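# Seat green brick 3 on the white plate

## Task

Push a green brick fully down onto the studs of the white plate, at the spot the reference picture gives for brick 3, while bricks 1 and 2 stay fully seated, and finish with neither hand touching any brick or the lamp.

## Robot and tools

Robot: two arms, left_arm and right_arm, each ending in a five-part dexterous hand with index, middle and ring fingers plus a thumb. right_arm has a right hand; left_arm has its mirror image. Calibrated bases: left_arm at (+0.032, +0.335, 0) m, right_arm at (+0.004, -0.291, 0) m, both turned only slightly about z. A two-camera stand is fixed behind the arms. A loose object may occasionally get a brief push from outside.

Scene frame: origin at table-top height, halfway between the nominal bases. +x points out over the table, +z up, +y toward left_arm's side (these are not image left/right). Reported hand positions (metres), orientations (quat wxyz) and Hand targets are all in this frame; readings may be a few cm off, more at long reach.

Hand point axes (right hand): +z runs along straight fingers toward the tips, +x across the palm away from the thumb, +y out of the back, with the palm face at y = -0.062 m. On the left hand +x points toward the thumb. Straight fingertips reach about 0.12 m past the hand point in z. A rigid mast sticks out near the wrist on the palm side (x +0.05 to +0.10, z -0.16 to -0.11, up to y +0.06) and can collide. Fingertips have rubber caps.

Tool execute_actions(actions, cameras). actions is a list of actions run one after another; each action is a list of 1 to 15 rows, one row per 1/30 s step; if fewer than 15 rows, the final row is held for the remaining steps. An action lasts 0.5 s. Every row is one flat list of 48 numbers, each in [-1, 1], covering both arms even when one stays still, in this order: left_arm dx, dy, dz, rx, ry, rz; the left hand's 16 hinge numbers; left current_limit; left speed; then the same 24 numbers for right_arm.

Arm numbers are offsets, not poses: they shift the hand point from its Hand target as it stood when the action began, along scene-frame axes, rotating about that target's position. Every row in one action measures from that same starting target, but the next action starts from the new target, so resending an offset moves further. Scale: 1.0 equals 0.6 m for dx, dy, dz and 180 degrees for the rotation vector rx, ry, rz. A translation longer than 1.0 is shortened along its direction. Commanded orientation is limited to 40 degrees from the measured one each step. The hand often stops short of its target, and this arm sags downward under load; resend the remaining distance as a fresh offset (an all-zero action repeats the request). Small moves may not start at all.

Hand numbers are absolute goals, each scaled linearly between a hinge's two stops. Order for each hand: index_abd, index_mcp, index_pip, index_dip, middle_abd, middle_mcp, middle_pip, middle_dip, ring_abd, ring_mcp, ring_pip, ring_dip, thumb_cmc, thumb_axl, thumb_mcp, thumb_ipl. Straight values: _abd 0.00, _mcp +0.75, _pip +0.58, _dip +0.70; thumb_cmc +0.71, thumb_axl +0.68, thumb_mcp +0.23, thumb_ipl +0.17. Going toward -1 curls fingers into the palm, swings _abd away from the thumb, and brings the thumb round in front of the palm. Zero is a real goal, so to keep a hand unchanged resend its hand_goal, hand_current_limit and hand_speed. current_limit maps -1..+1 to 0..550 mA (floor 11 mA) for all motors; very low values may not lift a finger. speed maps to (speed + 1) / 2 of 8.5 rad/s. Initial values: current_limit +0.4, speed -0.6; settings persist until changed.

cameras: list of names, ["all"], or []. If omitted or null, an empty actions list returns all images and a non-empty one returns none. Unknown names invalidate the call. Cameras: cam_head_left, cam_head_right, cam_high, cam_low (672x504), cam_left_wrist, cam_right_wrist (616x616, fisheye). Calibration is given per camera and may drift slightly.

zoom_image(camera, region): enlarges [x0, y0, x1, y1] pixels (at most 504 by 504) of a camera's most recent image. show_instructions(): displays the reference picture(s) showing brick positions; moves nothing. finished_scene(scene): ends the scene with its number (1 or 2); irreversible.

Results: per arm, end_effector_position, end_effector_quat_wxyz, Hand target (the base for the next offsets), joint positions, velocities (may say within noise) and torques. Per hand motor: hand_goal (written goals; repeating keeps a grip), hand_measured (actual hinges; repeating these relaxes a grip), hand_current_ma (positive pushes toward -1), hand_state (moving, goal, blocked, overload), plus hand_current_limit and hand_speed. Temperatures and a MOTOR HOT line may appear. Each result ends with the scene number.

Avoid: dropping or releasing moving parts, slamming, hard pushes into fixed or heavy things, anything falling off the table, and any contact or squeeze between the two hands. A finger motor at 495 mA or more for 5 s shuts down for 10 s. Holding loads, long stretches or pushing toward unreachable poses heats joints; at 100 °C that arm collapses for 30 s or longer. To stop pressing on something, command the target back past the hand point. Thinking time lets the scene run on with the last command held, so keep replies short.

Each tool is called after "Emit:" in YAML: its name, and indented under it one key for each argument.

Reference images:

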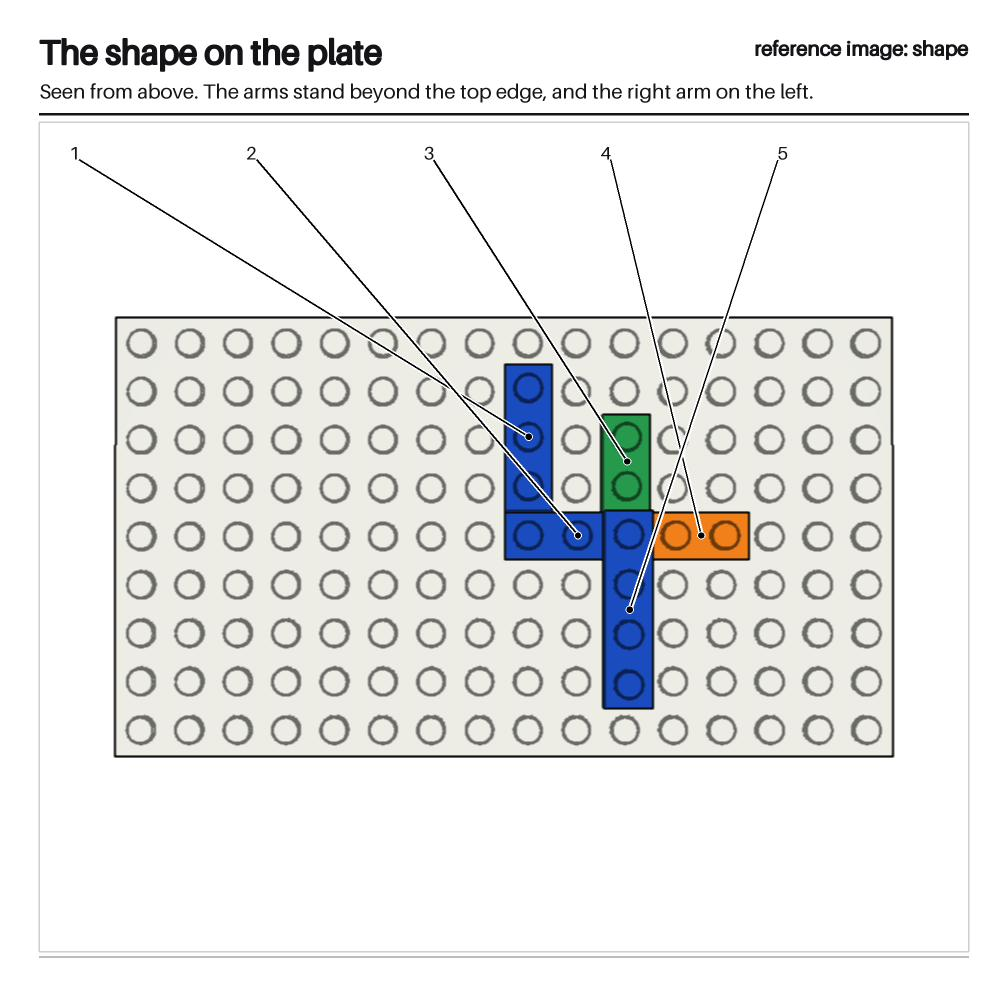

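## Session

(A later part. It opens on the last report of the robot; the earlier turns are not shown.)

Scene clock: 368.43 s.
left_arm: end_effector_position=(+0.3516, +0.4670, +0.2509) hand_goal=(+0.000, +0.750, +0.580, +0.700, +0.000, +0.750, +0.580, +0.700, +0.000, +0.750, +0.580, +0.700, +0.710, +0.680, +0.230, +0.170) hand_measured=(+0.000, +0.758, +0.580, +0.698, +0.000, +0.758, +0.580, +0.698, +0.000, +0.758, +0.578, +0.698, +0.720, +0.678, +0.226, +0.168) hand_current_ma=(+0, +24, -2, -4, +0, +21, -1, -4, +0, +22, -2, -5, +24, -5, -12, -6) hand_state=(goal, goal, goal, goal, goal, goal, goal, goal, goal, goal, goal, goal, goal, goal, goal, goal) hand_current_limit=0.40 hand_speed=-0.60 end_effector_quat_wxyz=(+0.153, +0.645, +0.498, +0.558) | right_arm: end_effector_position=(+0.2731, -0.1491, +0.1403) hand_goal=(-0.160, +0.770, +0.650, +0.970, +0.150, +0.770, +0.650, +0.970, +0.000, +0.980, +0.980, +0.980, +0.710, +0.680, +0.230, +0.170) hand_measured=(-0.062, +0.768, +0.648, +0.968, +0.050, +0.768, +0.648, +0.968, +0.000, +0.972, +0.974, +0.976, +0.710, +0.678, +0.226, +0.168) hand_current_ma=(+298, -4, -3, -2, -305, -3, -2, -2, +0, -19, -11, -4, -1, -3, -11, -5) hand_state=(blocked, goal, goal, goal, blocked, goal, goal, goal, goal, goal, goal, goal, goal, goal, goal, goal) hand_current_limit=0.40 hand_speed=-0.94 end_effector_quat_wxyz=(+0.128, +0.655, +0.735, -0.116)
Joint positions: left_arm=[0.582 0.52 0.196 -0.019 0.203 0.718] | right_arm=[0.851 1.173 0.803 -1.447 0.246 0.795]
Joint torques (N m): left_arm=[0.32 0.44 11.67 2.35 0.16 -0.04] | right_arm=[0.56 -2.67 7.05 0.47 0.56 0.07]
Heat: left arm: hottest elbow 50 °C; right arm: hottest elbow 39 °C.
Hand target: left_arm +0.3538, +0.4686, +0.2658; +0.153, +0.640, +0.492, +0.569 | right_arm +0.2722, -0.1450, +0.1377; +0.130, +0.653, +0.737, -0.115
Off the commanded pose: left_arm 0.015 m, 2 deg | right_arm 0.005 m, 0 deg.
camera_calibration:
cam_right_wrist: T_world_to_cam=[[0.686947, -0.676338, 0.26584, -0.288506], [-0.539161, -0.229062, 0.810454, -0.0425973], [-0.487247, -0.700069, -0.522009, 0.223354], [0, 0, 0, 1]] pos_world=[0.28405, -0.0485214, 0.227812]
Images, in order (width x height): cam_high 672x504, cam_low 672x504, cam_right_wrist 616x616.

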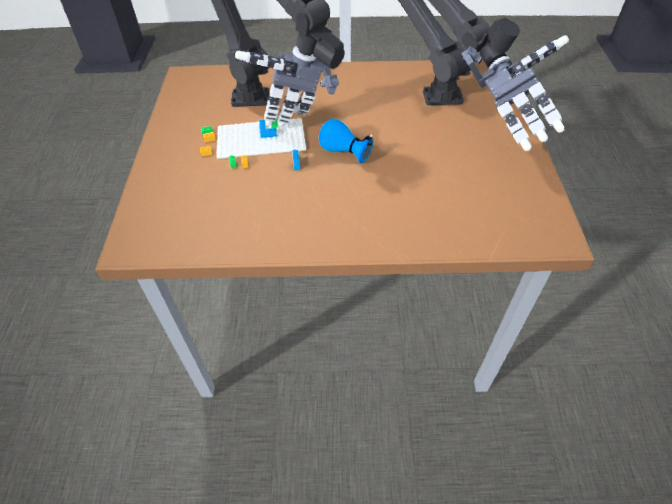

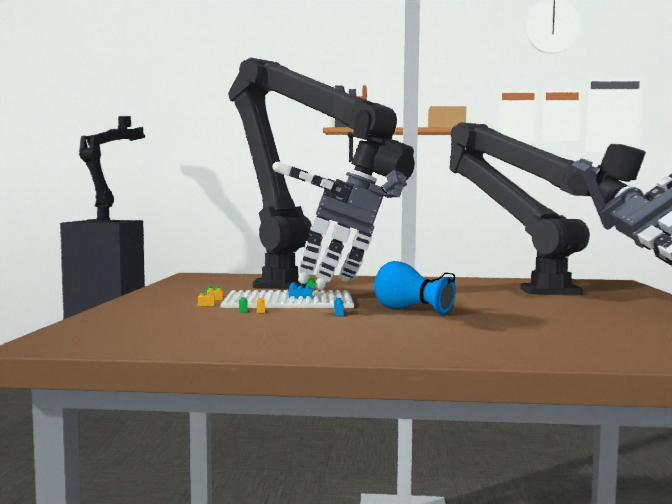

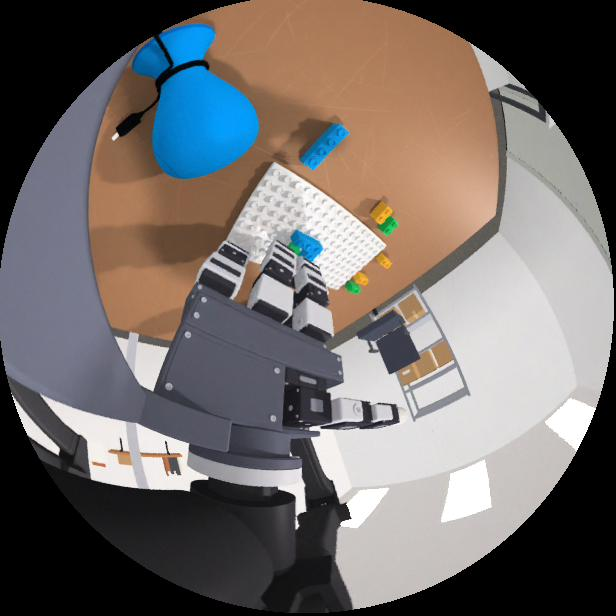

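Emit:
execute_actions:
  actions:
    - [[0,0,0,0,0,0,0,0.75,0.58,0.7,0,0.75,0.58,0.7,0,0.75,0.58,0.7,0.71,0.68,0.23,0.17,0.4,-0.6,-0.0025,0,-0.006,0,0,0,-0.16,0.77,0.65,0.97,0.15,0.77,0.65,0.97,0,0.98,0.98,0.98,0.71,0.68,0.23,0.17,0.4,-0.94]]
    - [[0,0,0,0,0,0,0,0.75,0.58,0.7,0,0.75,0.58,0.7,0,0.75,0.58,0.7,0.71,0.68,0.23,0.17,0.4,-0.6,0,0,-0.007,0,0,0,-0.16,0.77,0.65,0.97,0.15,0.77,0.65,0.97,0,0.98,0.98,0.98,0.71,0.68,0.23,0.17,0.4,-0.94]]
  cameras: ["cam_low","cam_high","cam_right_wrist"]

Emit:
zoom_image:
  camera: "cam_low"
  region: [290, 265, 325, 300]

Emit:
zoom_image:
  camera: "cam_high"
  region: [255, 110, 290, 145]

Emit:
zoom_image:
  camera: "cam_right_wrist"
  region: [280, 220, 320, 260]

Scene clock: 380.97 s.
left_arm: end_effector_position=(+0.3516, +0.4670, +0.2509) hand_goal=(+0.000, +0.750, +0.580, +0.700, +0.000, +0.750, +0.580, +0.700, +0.000, +0.750, +0.580, +0.700, +0.710, +0.680, +0.230, +0.170) hand_measured=(+0.000, +0.758, +0.580, +0.698, +0.000, +0.758, +0.580, +0.698, +0.000, +0.758, +0.578, +0.698, +0.720, +0.678, +0.226, +0.168) hand_current_ma=(+0, +24, -2, -4, +0, +21, -1, -4, +0, +22, -2, -5, +24, -5, -12, -6) hand_state=(goal, goal, goal, goal, goal, goal, goal, goal, goal, goal, goal, goal, goal, goal, goal, goal) hand_current_limit=0.40 hand_speed=-0.60 end_effector_quat_wxyz=(+0.153, +0.645, +0.498, +0.558) | right_arm: end_effector_position=(+0.2718, -0.1492, +0.1328) hand_goal=(-0.160, +0.770, +0.650, +0.970, +0.150, +0.770, +0.650, +0.970, +0.000, +0.980, +0.980, +0.980, +0.710, +0.680, +0.230, +0.170) hand_measured=(-0.062, +0.768, +0.648, +0.968, +0.050, +0.768, +0.648, +0.968, +0.000, +0.972, +0.974, +0.976, +0.710, +0.678, +0.226, +0.168) hand_current_ma=(+298, -4, -3, -2, -305, -3, -2, -2, +0, -19, -11, -4, -1, -3, -11, -5) hand_state=(blocked, goal, goal, goal, blocked, goal, goal, goal, goal, goal, goal, goal, goal, goal, goal, goal) hand_current_limit=0.40 hand_speed=-0.94 end_effector_quat_wxyz=(+0.129, +0.655, +0.735, -0.115)
Joint positions: left_arm=[0.582 0.52 0.196 -0.019 0.203 0.718] | right_arm=[0.855 1.179 0.786 -1.424 0.246 0.799]
Joint torques (N m): left_arm=[0.26 0.38 11.67 2.36 0.16 -0.04] | right_arm=[0.5 -2.61 6.9 0.5 0.53 0.07]
Heat: left arm: hottest elbow 50 °C; right arm: hottest elbow 38 °C.
Hand target: left_arm +0.3538, +0.4686, +0.2658; +0.153, +0.640, +0.492, +0.569 | right_arm +0.2706, -0.1451, +0.1299; +0.130, +0.654, +0.737, -0.115
Off the commanded pose: left_arm 0.015 m, 2 deg | right_arm 0.005 m, 0 deg.
camera_calibration:
cam_right_wrist: T_world_to_cam=[[0.686558, -0.676361, 0.266785, -0.285746], [-0.540193, -0.228915, 0.809809, -0.0369325], [-0.486652, -0.700096, -0.522528, 0.218685], [0, 0, 0, 1]] pos_world=[0.282654, -0.0486216, 0.22041]
Images, in order (width x height): cam_high 672x504, cam_low 672x504, cam_right_wrist 616x616.

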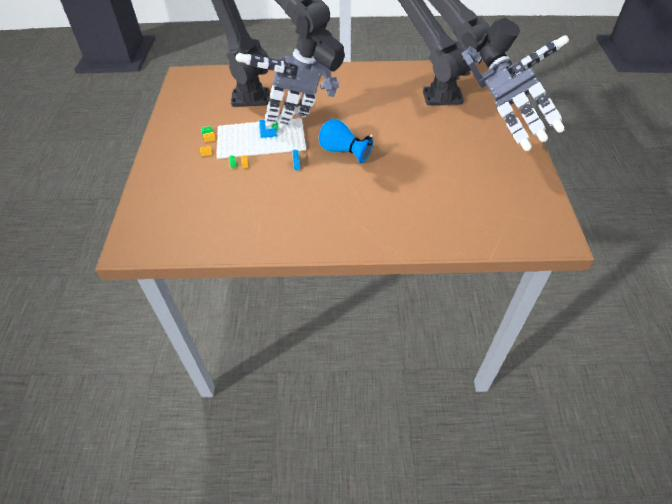

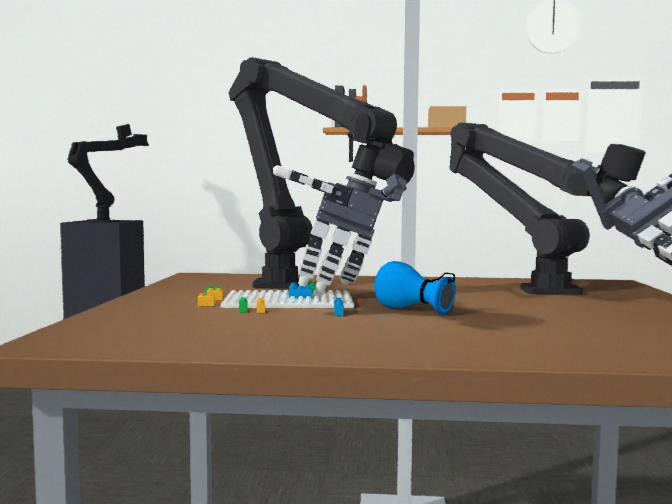

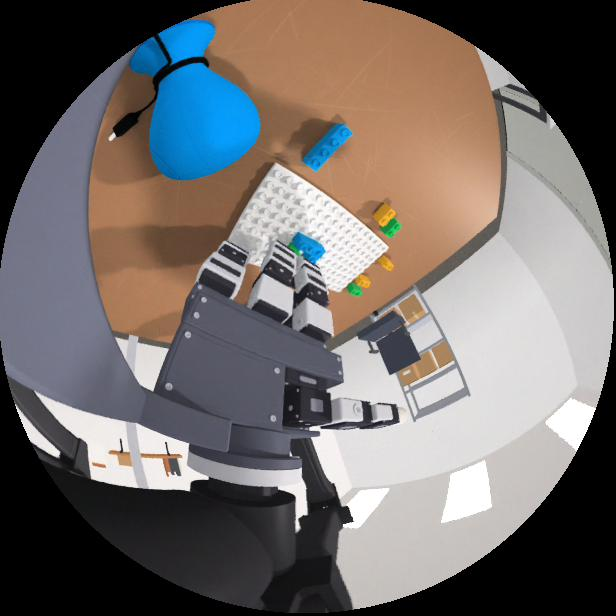

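Scaled by 14.400 from the camera's 672x504 image, which has a finer 960x720 frame.

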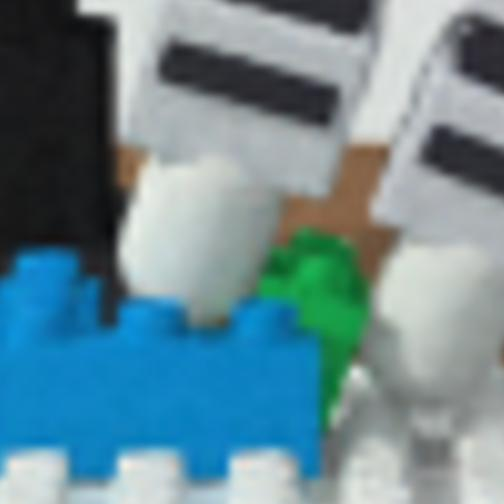

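Scaled by 14.400 from the camera's 672x504 image, which has a finer 960x720 frame.

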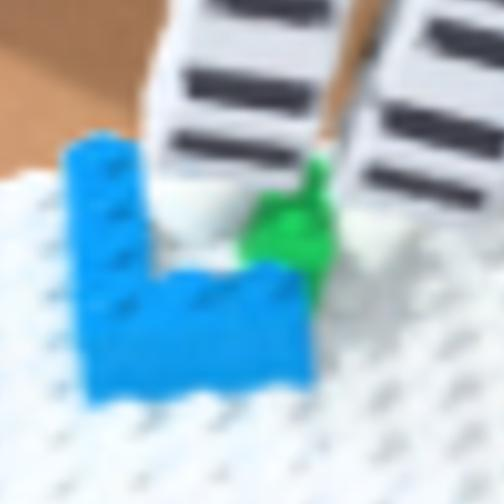

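Scaled by 12.600 from the camera's 616x616 image, which has a finer 880x880 frame.

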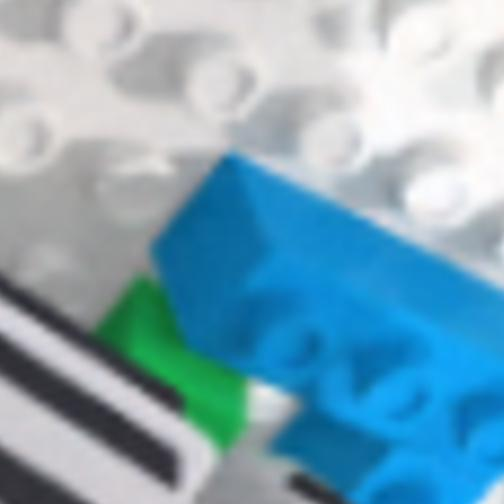

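Emit:
execute_actions:
  actions:
    - [[0,0,0,0,0,0,0,0.75,0.58,0.7,0,0.75,0.58,0.7,0,0.75,0.58,0.7,0.71,0.68,0.23,0.17,0.4,-0.6,0,0,-0.007,0,0,0,-0.154,0.77,0.65,0.97,0.156,0.77,0.65,0.97,0,0.98,0.98,0.98,0.71,0.68,0.23,0.17,0.4,-0.94]]
  cameras: ["cam_low","cam_high","cam_right_wrist"]

Emit:
zoom_image:
  camera: "cam_low"
  region: [290, 265, 325, 300]

Emit:
zoom_image:
  camera: "cam_high"
  region: [255, 110, 290, 145]

Emit:
zoom_image:
  camera: "cam_right_wrist"
  region: [280, 220, 320, 260]

Scene clock: 394.17 s.
left_arm: end_effector_position=(+0.3516, +0.4670, +0.2509) hand_goal=(+0.000, +0.750, +0.580, +0.700, +0.000, +0.750, +0.580, +0.700, +0.000, +0.750, +0.580, +0.700, +0.710, +0.680, +0.230, +0.170) hand_measured=(+0.000, +0.758, +0.580, +0.698, +0.000, +0.758, +0.580, +0.698, +0.000, +0.758, +0.578, +0.698, +0.720, +0.678, +0.226, +0.168) hand_current_ma=(+0, +24, -2, -4, +0, +21, -1, -4, +0, +22, -2, -5, +24, -5, -12, -6) hand_state=(goal, goal, goal, goal, goal, goal, goal, goal, goal, goal, goal, goal, goal, goal, goal, goal) hand_current_limit=0.40 hand_speed=-0.60 end_effector_quat_wxyz=(+0.153, +0.645, +0.498, +0.558) | right_arm: end_effector_position=(+0.2719, -0.1490, +0.1301) hand_goal=(-0.154, +0.770, +0.650, +0.970, +0.156, +0.770, +0.650, +0.970, +0.000, +0.980, +0.980, +0.980, +0.710, +0.680, +0.230, +0.170) hand_measured=(-0.062, +0.768, +0.648, +0.968, +0.052, +0.768, +0.650, +0.970, +0.000, +0.972, +0.974, +0.976, +0.710, +0.678, +0.226, +0.168) hand_current_ma=(+275, -4, -3, -2, -324, -3, +0, +0, +0, -19, -11, -4, -1, -3, -11, -5) hand_state=(blocked, goal, goal, goal, blocked, goal, goal, goal, goal, goal, goal, goal, goal, goal, goal, goal) hand_current_limit=0.40 hand_speed=-0.94 end_effector_quat_wxyz=(+0.129, +0.656, +0.735, -0.114)
Joint positions: left_arm=[0.582 0.52 0.196 -0.019 0.203 0.718] | right_arm=[0.855 1.182 0.78 -1.414 0.246 0.799]
Joint torques (N m): left_arm=[0.32 0.44 11.67 2.35 0.16 -0.04] | right_arm=[0.38 -2.37 6.69 0.58 0.51 0.07]
Heat: left arm: hottest elbow 50 °C; right arm: hottest elbow 37 °C.
Hand target: left_arm +0.3538, +0.4686, +0.2658; +0.153, +0.640, +0.492, +0.569 | right_arm +0.2706, -0.1451, +0.1257; +0.130, +0.654, +0.737, -0.115
Off the commanded pose: left_arm 0.015 m, 2 deg | right_arm 0.006 m, 0 deg.
camera_calibration:
cam_right_wrist: T_world_to_cam=[[0.686275, -0.676682, 0.266699, -0.284899], [-0.541012, -0.229831, 0.809002, -0.0344335], [-0.486141, -0.699485, -0.52382, 0.217563], [0, 0, 0, 1]] pos_world=[0.282657, -0.048518, 0.217803]
Images, in order (width x height): cam_high 672x504, cam_low 672x504, cam_right_wrist 616x616.

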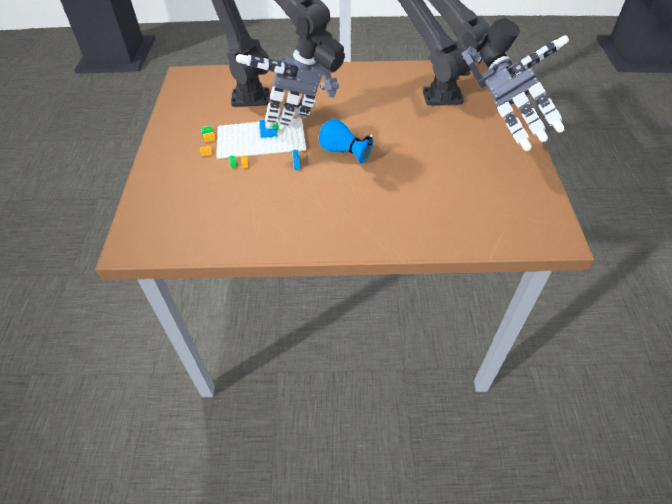

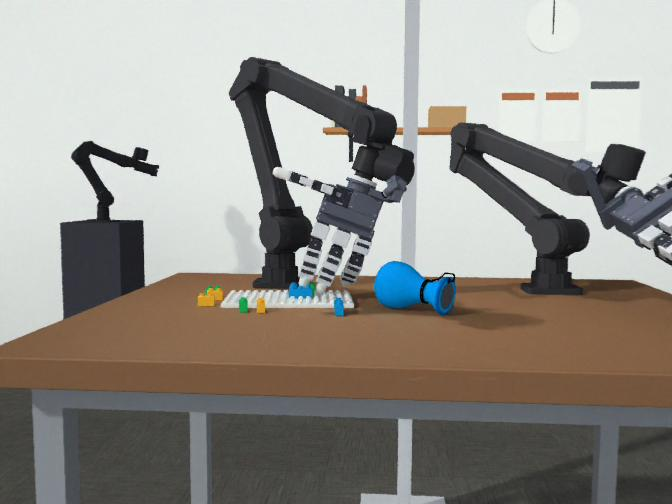

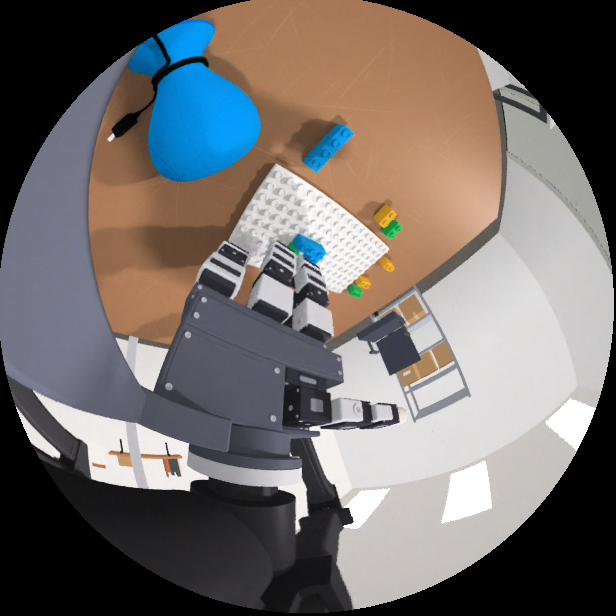

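Scaled by 14.400 from the camera's 672x504 image, which has a finer 960x720 frame.

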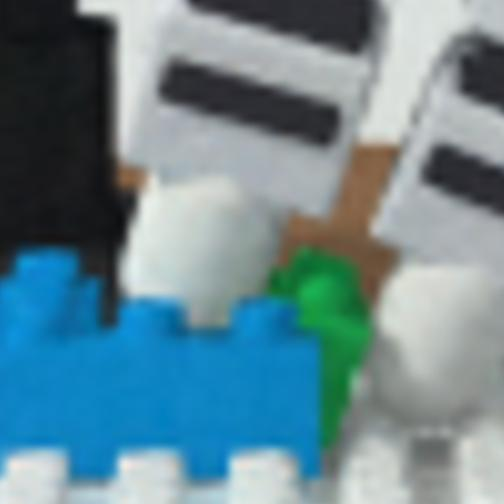

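Scaled by 14.400 from the camera's 672x504 image, which has a finer 960x720 frame.

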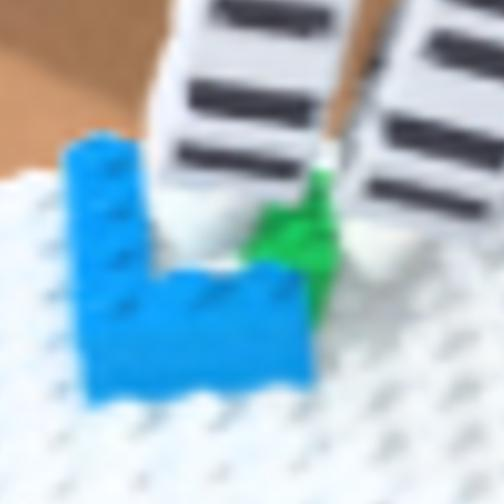

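Scaled by 12.600 from the camera's 616x616 image, which has a finer 880x880 frame.

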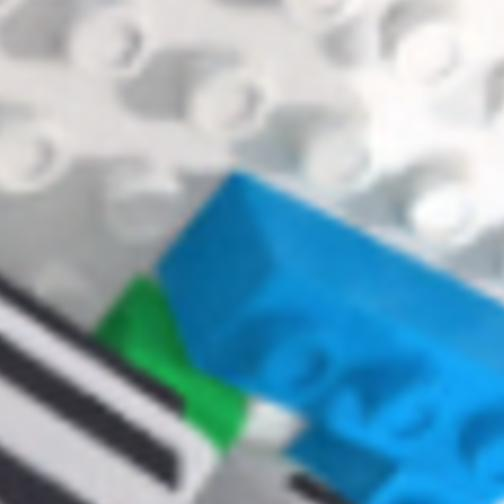

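Emit:
execute_actions:
  actions:
    - [[0,0,0,0,0,0,0,0.75,0.58,0.7,0,0.75,0.58,0.7,0,0.75,0.58,0.7,0.71,0.68,0.23,0.17,0.4,-0.6,0,0,0,0,0,0,-0.09,0.77,0.65,0.97,0.08,0.77,0.65,0.97,0,0.98,0.98,0.98,0.71,0.68,0.23,0.17,0.4,-0.94]]
    - [[0,0,0,0,0,0,0,0.75,0.58,0.7,0,0.75,0.58,0.7,0,0.75,0.58,0.7,0.71,0.68,0.23,0.17,0.4,-0.6,0,0,0,0,0,0,-0.01,0.77,0.65,0.97,0.065,0.77,0.65,0.97,0,0.98,0.98,0.98,0.71,0.68,0.23,0.17,0.4,-0.85]]
  cameras: ["cam_low","cam_high","cam_right_wrist"]

Emit:
zoom_image:
  camera: "cam_low"
  region: [290, 265, 325, 300]

Emit:
zoom_image:
  camera: "cam_high"
  region: [255, 110, 290, 145]

Emit:
zoom_image:
  camera: "cam_right_wrist"
  region: [280, 220, 320, 260]

Scene clock: 409.40 s.
left_arm: end_effector_position=(+0.3516, +0.4670, +0.2509) hand_goal=(+0.000, +0.750, +0.580, +0.700, +0.000, +0.750, +0.580, +0.700, +0.000, +0.750, +0.580, +0.700, +0.710, +0.680, +0.230, +0.170) hand_measured=(+0.000, +0.758, +0.580, +0.698, +0.000, +0.758, +0.580, +0.698, +0.000, +0.758, +0.578, +0.698, +0.720, +0.678, +0.226, +0.168) hand_current_ma=(+0, +24, -2, -4, +0, +21, -1, -4, +0, +22, -2, -5, +24, -5, -12, -6) hand_state=(goal, goal, goal, goal, goal, goal, goal, goal, goal, goal, goal, goal, goal, goal, goal, goal) hand_current_limit=0.40 hand_speed=-0.60 end_effector_quat_wxyz=(+0.153, +0.645, +0.498, +0.558) | right_arm: end_effector_position=(+0.2722, -0.1482, +0.1300) hand_goal=(-0.010, +0.770, +0.650, +0.970, +0.066, +0.770, +0.650, +0.970, +0.000, +0.980, +0.980, +0.980, +0.710, +0.680, +0.230, +0.170) hand_measured=(-0.016, +0.768, +0.648, +0.968, +0.056, +0.770, +0.650, +0.970, +0.000, +0.972, +0.974, +0.976, +0.710, +0.678, +0.226, +0.168) hand_current_ma=(-7, -4, -3, -2, -15, +1, +0, +0, +0, -19, -11, -4, -1, -3, -11, -5) hand_state=(goal, goal, goal, goal, goal, goal, goal, goal, goal, goal, goal, goal, goal, goal, goal, goal) hand_current_limit=0.40 hand_speed=-0.85 end_effector_quat_wxyz=(+0.129, +0.655, +0.736, -0.113)
Joint positions: left_arm=[0.582 0.52 0.196 -0.019 0.203 0.718] | right_arm=[0.856 1.182 0.78 -1.412 0.246 0.799]
Joint torques (N m): left_arm=[0.38 0.44 11.67 2.37 0.16 -0.04] | right_arm=[0.32 -2.37 6.69 0.51 0.52 0.06]
Heat: left arm: hottest elbow 50 °C; right arm: hottest elbow 37 °C.
Hand target: left_arm +0.3538, +0.4686, +0.2658; +0.153, +0.640, +0.492, +0.569 | right_arm +0.2706, -0.1451, +0.1258; +0.130, +0.653, +0.737, -0.115
Off the commanded pose: left_arm 0.015 m, 2 deg | right_arm 0.005 m, 0 deg.
camera_calibration:
cam_right_wrist: T_world_to_cam=[[0.68661, -0.676435, 0.266462, -0.284579], [-0.54212, -0.232144, 0.807598, -0.0339333], [-0.48443, -0.69896, -0.526101, 0.218128], [0, 0, 0, 1]] pos_world=[0.282667, -0.0479143, 0.217991]
Images, in order (width x height): cam_high 672x504, cam_low 672x504, cam_right_wrist 616x616.

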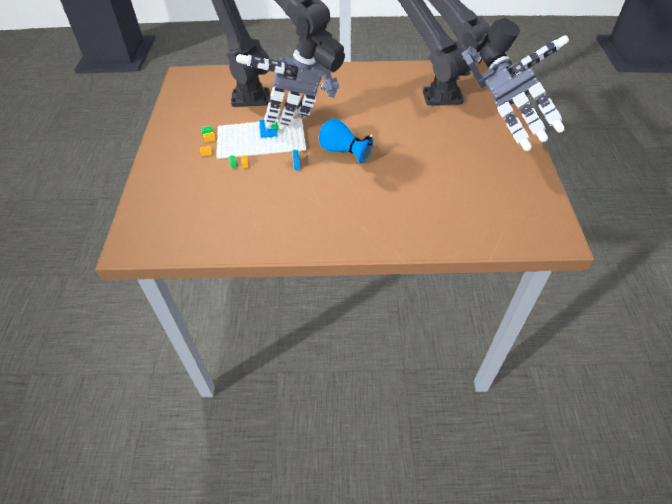

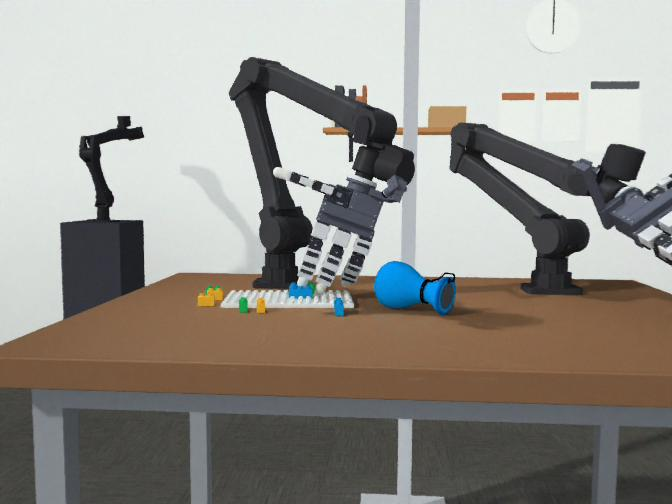

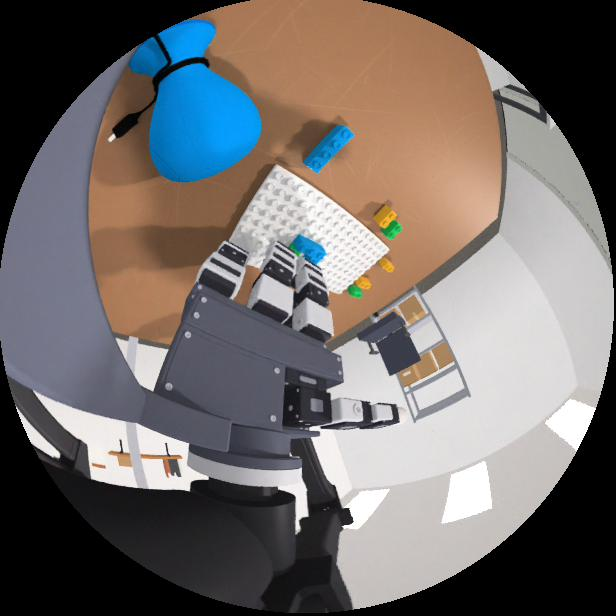

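Scaled by 14.400 from the camera's 672x504 image, which has a finer 960x720 frame.

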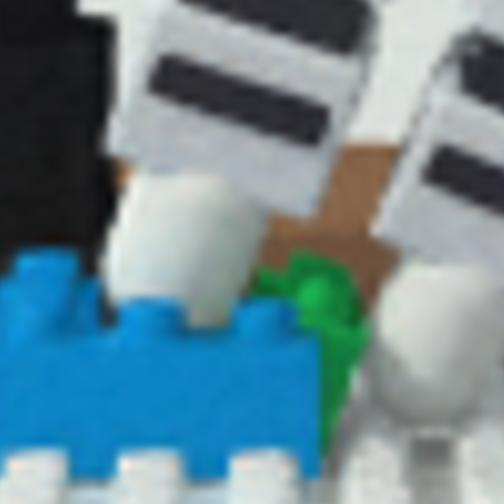

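Scaled by 14.400 from the camera's 672x504 image, which has a finer 960x720 frame.

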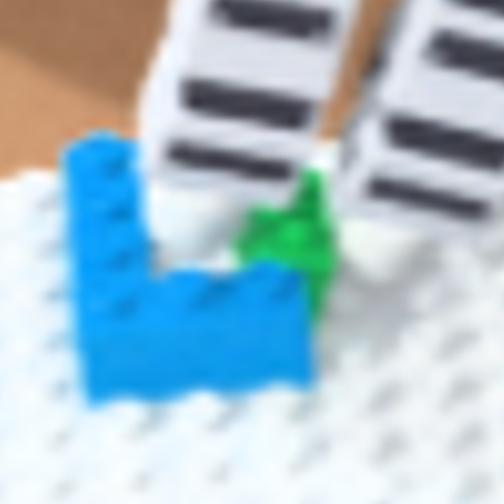

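Scaled by 12.600 from the camera's 616x616 image, which has a finer 880x880 frame.

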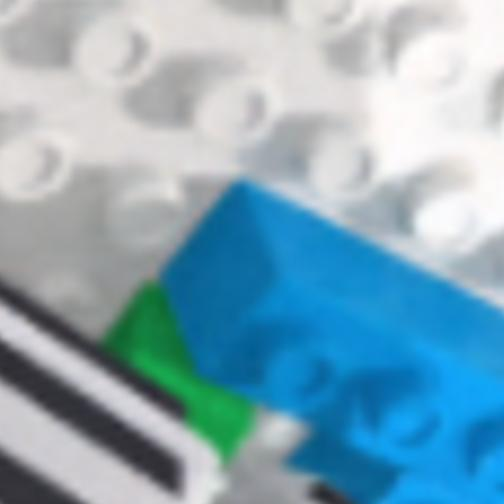

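Emit:
execute_actions:
  actions:
    - [[0,0,0,0,0,0,0,0.75,0.58,0.7,0,0.75,0.58,0.7,0,0.75,0.58,0.7,0.71,0.68,0.23,0.17,0.4,-0.6,0,0,0,0,0,0,0.02,0.82,0.75,0.98,0.07,0.77,0.65,0.97,0,0.98,0.98,0.98,0.71,0.68,0.23,0.17,0.4,-0.85]]
    - [[0,0,0,0,0,0,0,0.75,0.58,0.7,0,0.75,0.58,0.7,0,0.75,0.58,0.7,0.71,0.68,0.23,0.17,0.4,-0.6,0,0,0,0,0,0,0.02,0.98,0.98,0.98,0.09,0.77,0.65,0.97,0,0.98,0.98,0.98,0.71,0.68,0.23,0.17,0.4,-0.88]]
  cameras: ["cam_low","cam_high","cam_right_wrist"]

Emit:
zoom_image:
  camera: "cam_low"
  region: [290, 265, 325, 300]

Emit:
zoom_image:
  camera: "cam_high"
  region: [255, 110, 290, 145]

Emit:
zoom_image:
  camera: "cam_right_wrist"
  region: [280, 220, 320, 260]

Scene clock: 417.97 s.
left_arm: end_effector_position=(+0.3516, +0.4670, +0.2509) hand_goal=(+0.000, +0.750, +0.580, +0.700, +0.000, +0.750, +0.580, +0.700, +0.000, +0.750, +0.580, +0.700, +0.710, +0.680, +0.230, +0.170) hand_measured=(+0.000, +0.758, +0.580, +0.698, +0.000, +0.758, +0.580, +0.698, +0.000, +0.758, +0.578, +0.698, +0.720, +0.678, +0.226, +0.168) hand_current_ma=(+0, +24, -2, -4, +0, +21, -1, -4, +0, +22, -2, -5, +24, -5, -12, -6) hand_state=(goal, goal, goal, goal, goal, goal, goal, goal, goal, goal, goal, goal, goal, goal, goal, goal) hand_current_limit=0.40 hand_speed=-0.60 end_effector_quat_wxyz=(+0.153, +0.645, +0.498, +0.558) | right_arm: end_effector_position=(+0.2723, -0.1479, +0.1299) hand_goal=(+0.020, +0.980, +0.980, +0.980, +0.090, +0.770, +0.650, +0.970, +0.000, +0.980, +0.980, +0.980, +0.710, +0.680, +0.230, +0.170) hand_measured=(+0.014, +0.970, +0.972, +0.978, +0.074, +0.772, +0.650, +0.970, +0.000, +0.972, +0.974, +0.976, +0.710, +0.678, +0.226, +0.168) hand_current_ma=(-8, -24, -14, -4, -32, +2, +1, +0, +0, -19, -11, -4, -1, -3, -11, -5) hand_state=(goal, goal, goal, goal, goal, goal, goal, goal, goal, goal, goal, goal, goal, goal, goal, goal) hand_current_limit=0.40 hand_speed=-0.88 end_effector_quat_wxyz=(+0.129, +0.655, +0.736, -0.113)
Joint positions: left_arm=[0.582 0.52 0.196 -0.019 0.203 0.718] | right_arm=[0.857 1.183 0.78 -1.411 0.246 0.8]
Joint torques (N m): left_arm=[0.32 0.44 11.67 2.36 0.16 -0.04] | right_arm=[0.21 -2.02 6.65 0.43 0.53 0.09]
Heat: left arm: hottest elbow 50 °C; right arm: hottest elbow 37 °C.
Hand target: left_arm +0.3538, +0.4686, +0.2658; +0.153, +0.640, +0.492, +0.569 | right_arm +0.2706, -0.1451, +0.1258; +0.130, +0.653, +0.737, -0.115
Off the commanded pose: left_arm 0.015 m, 2 deg | right_arm 0.005 m, 0 deg.
camera_calibration:
cam_right_wrist: T_world_to_cam=[[0.686446, -0.676595, 0.26648, -0.284408], [-0.542603, -0.232607, 0.80714, -0.0336682], [-0.484122, -0.698651, -0.526795, 0.218347], [0, 0, 0, 1]] pos_world=[0.282668, -0.0477125, 0.217988]
Images, in order (width x height): cam_high 672x504, cam_low 672x504, cam_right_wrist 616x616.

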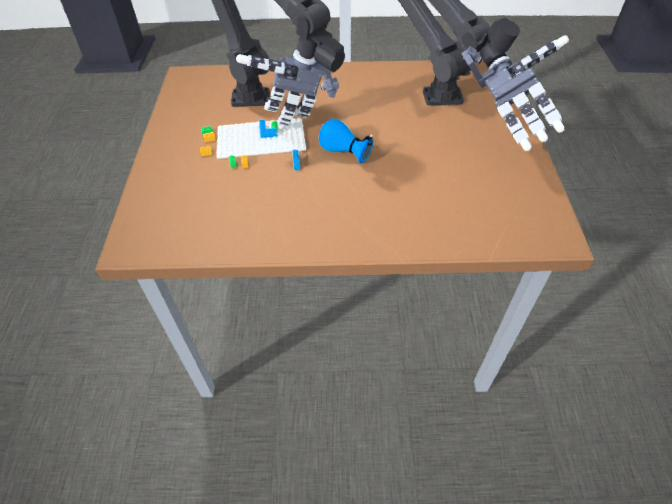

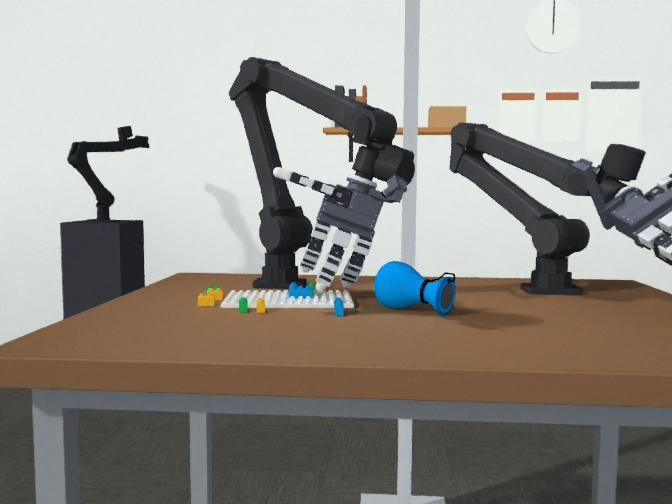

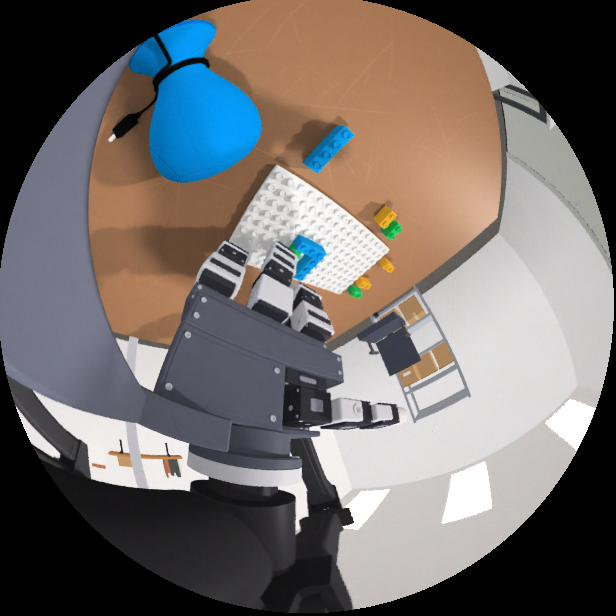

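Scaled by 14.400 from the camera's 672x504 image, which has a finer 960x720 frame.

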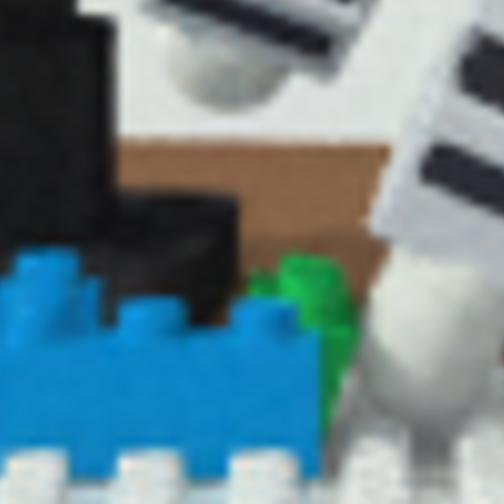

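Scaled by 14.400 from the camera's 672x504 image, which has a finer 960x720 frame.

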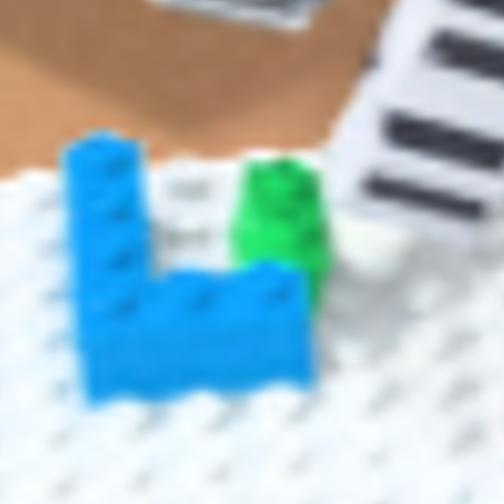

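Scaled by 12.600 from the camera's 616x616 image, which has a finer 880x880 frame.

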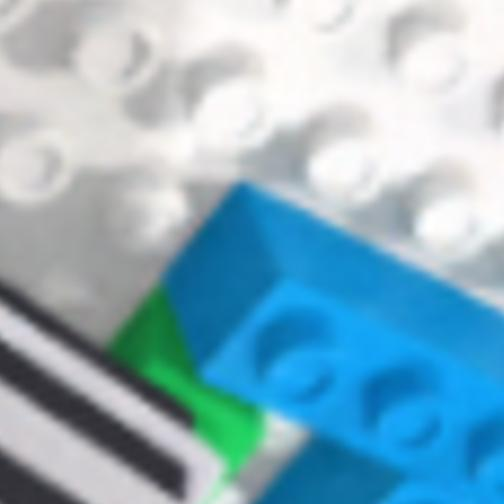

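Emit:
execute_actions:
  actions:
    - [[0,0,0,0,0,0,0,0.75,0.58,0.7,0,0.75,0.58,0.7,0,0.75,0.58,0.7,0.71,0.68,0.23,0.17,0.4,-0.6,0,0,0,0,0,0,0.02,0.98,0.98,0.98,0.115,0.77,0.65,0.97,0,0.98,0.98,0.98,0.71,0.68,0.23,0.17,0.4,-0.93]]
    - [[0,0,0,0,0,0,0,0.75,0.58,0.7,0,0.75,0.58,0.7,0,0.75,0.58,0.7,0.71,0.68,0.23,0.17,0.4,-0.6,0,0,0,0,0,0,0.02,0.98,0.98,0.98,0.13,0.77,0.65,0.97,0,0.98,0.98,0.98,0.71,0.68,0.23,0.17,0.4,-0.95]]
  cameras: ["cam_low","cam_high","cam_right_wrist"]

Emit:
zoom_image:
  camera: "cam_low"
  region: [290, 265, 325, 300]

Emit:
zoom_image:
  camera: "cam_high"
  region: [255, 110, 290, 145]

Emit:
zoom_image:
  camera: "cam_right_wrist"
  region: [280, 220, 320, 260]

Scene clock: 424.93 s.
left_arm: end_effector_position=(+0.3516, +0.4670, +0.2509) hand_goal=(+0.000, +0.750, +0.580, +0.700, +0.000, +0.750, +0.580, +0.700, +0.000, +0.750, +0.580, +0.700, +0.710, +0.680, +0.230, +0.170) hand_measured=(+0.000, +0.758, +0.580, +0.698, +0.000, +0.758, +0.580, +0.698, +0.000, +0.758, +0.578, +0.698, +0.720, +0.678, +0.226, +0.168) hand_current_ma=(+0, +24, -2, -4, +0, +21, -1, -4, +0, +22, -2, -5, +24, -5, -12, -6) hand_state=(goal, goal, goal, goal, goal, goal, goal, goal, goal, goal, goal, goal, goal, goal, goal, goal) hand_current_limit=0.40 hand_speed=-0.60 end_effector_quat_wxyz=(+0.153, +0.645, +0.498, +0.558) | right_arm: end_effector_position=(+0.2723, -0.1479, +0.1296) hand_goal=(+0.020, +0.980, +0.980, +0.980, +0.130, +0.770, +0.650, +0.970, +0.000, +0.980, +0.980, +0.980, +0.710, +0.680, +0.230, +0.170) hand_measured=(+0.014, +0.970, +0.972, +0.978, +0.122, +0.772, +0.650, +0.970, +0.000, +0.972, +0.974, +0.976, +0.710, +0.678, +0.226, +0.168) hand_current_ma=(-8, -24, -14, -4, -13, +1, +1, +0, +0, -19, -11, -4, -1, -3, -11, -5) hand_state=(goal, goal, goal, goal, goal, goal, goal, goal, goal, goal, goal, goal, goal, goal, goal, goal) hand_current_limit=0.40 hand_speed=-0.95 end_effector_quat_wxyz=(+0.129, +0.655, +0.736, -0.113)
Joint positions: left_arm=[0.582 0.52 0.196 -0.019 0.203 0.718] | right_arm=[0.857 1.184 0.78 -1.411 0.246 0.8]
Joint torques (N m): left_arm=[0.32 0.44 11.66 2.35 0.16 -0.04] | right_arm=[0.5 -2.08 6.67 0.47 0.49 0.06]
Heat: left arm: hottest elbow 50 °C; right arm: hottest elbow 37 °C.
Hand target: left_arm +0.3538, +0.4686, +0.2658; +0.153, +0.640, +0.492, +0.569 | right_arm +0.2706, -0.1451, +0.1257; +0.130, +0.653, +0.737, -0.115
Off the commanded pose: left_arm 0.015 m, 2 deg | right_arm 0.005 m, 0 deg.
camera_calibration:
cam_right_wrist: T_world_to_cam=[[0.68666, -0.676342, 0.266571, -0.284372], [-0.541981, -0.231878, 0.807768, -0.0335518], [-0.484515, -0.699138, -0.525786, 0.218122], [0, 0, 0, 1]] pos_world=[0.282766, -0.0476153, 0.217593]
Images, in order (width x height): cam_high 672x504, cam_low 672x504, cam_right_wrist 616x616.

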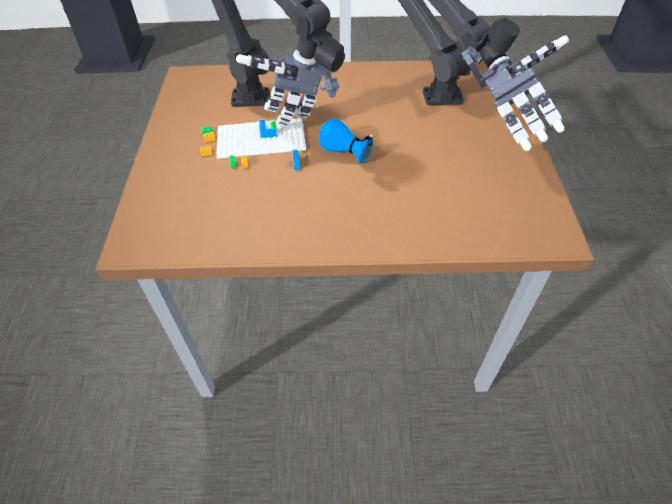

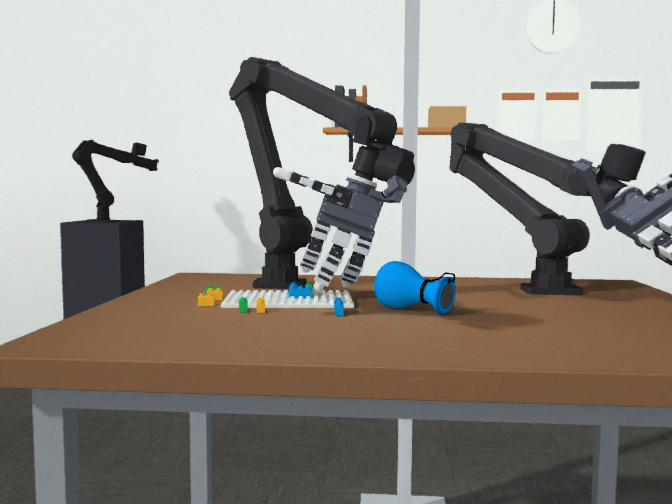

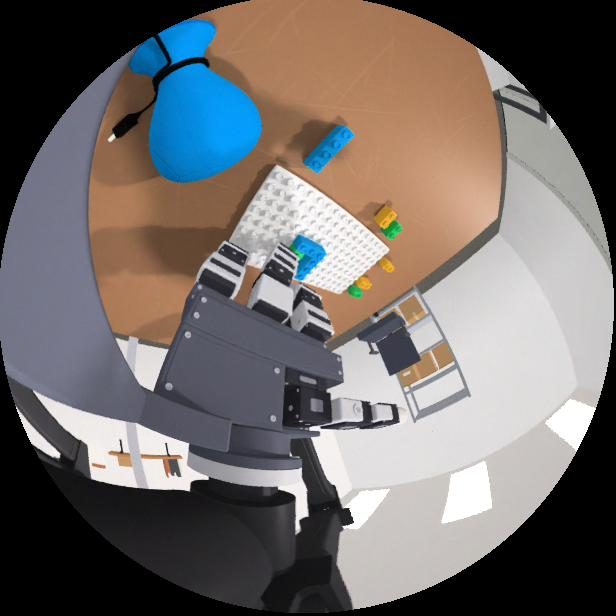

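Scaled by 14.400 from the camera's 672x504 image, which has a finer 960x720 frame.

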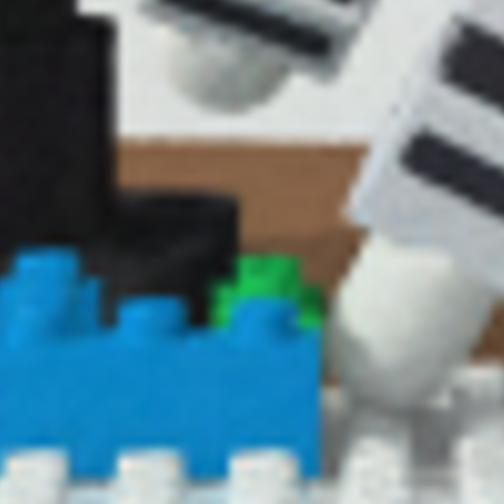

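Scaled by 14.400 from the camera's 672x504 image, which has a finer 960x720 frame.

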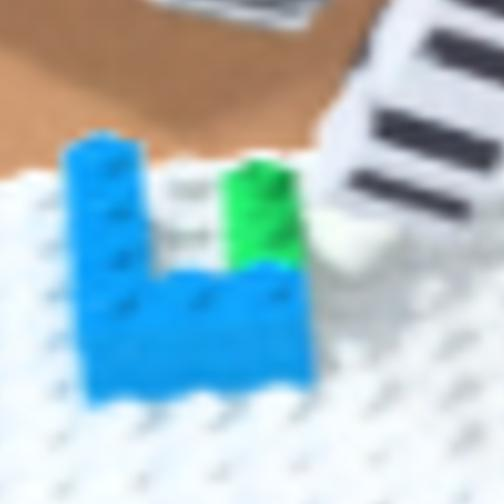

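Scaled by 12.600 from the camera's 616x616 image, which has a finer 880x880 frame.

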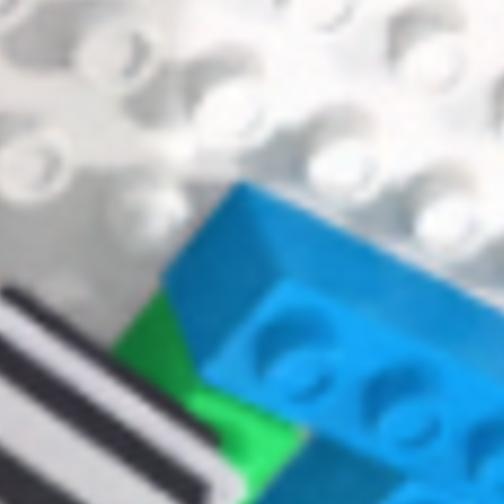

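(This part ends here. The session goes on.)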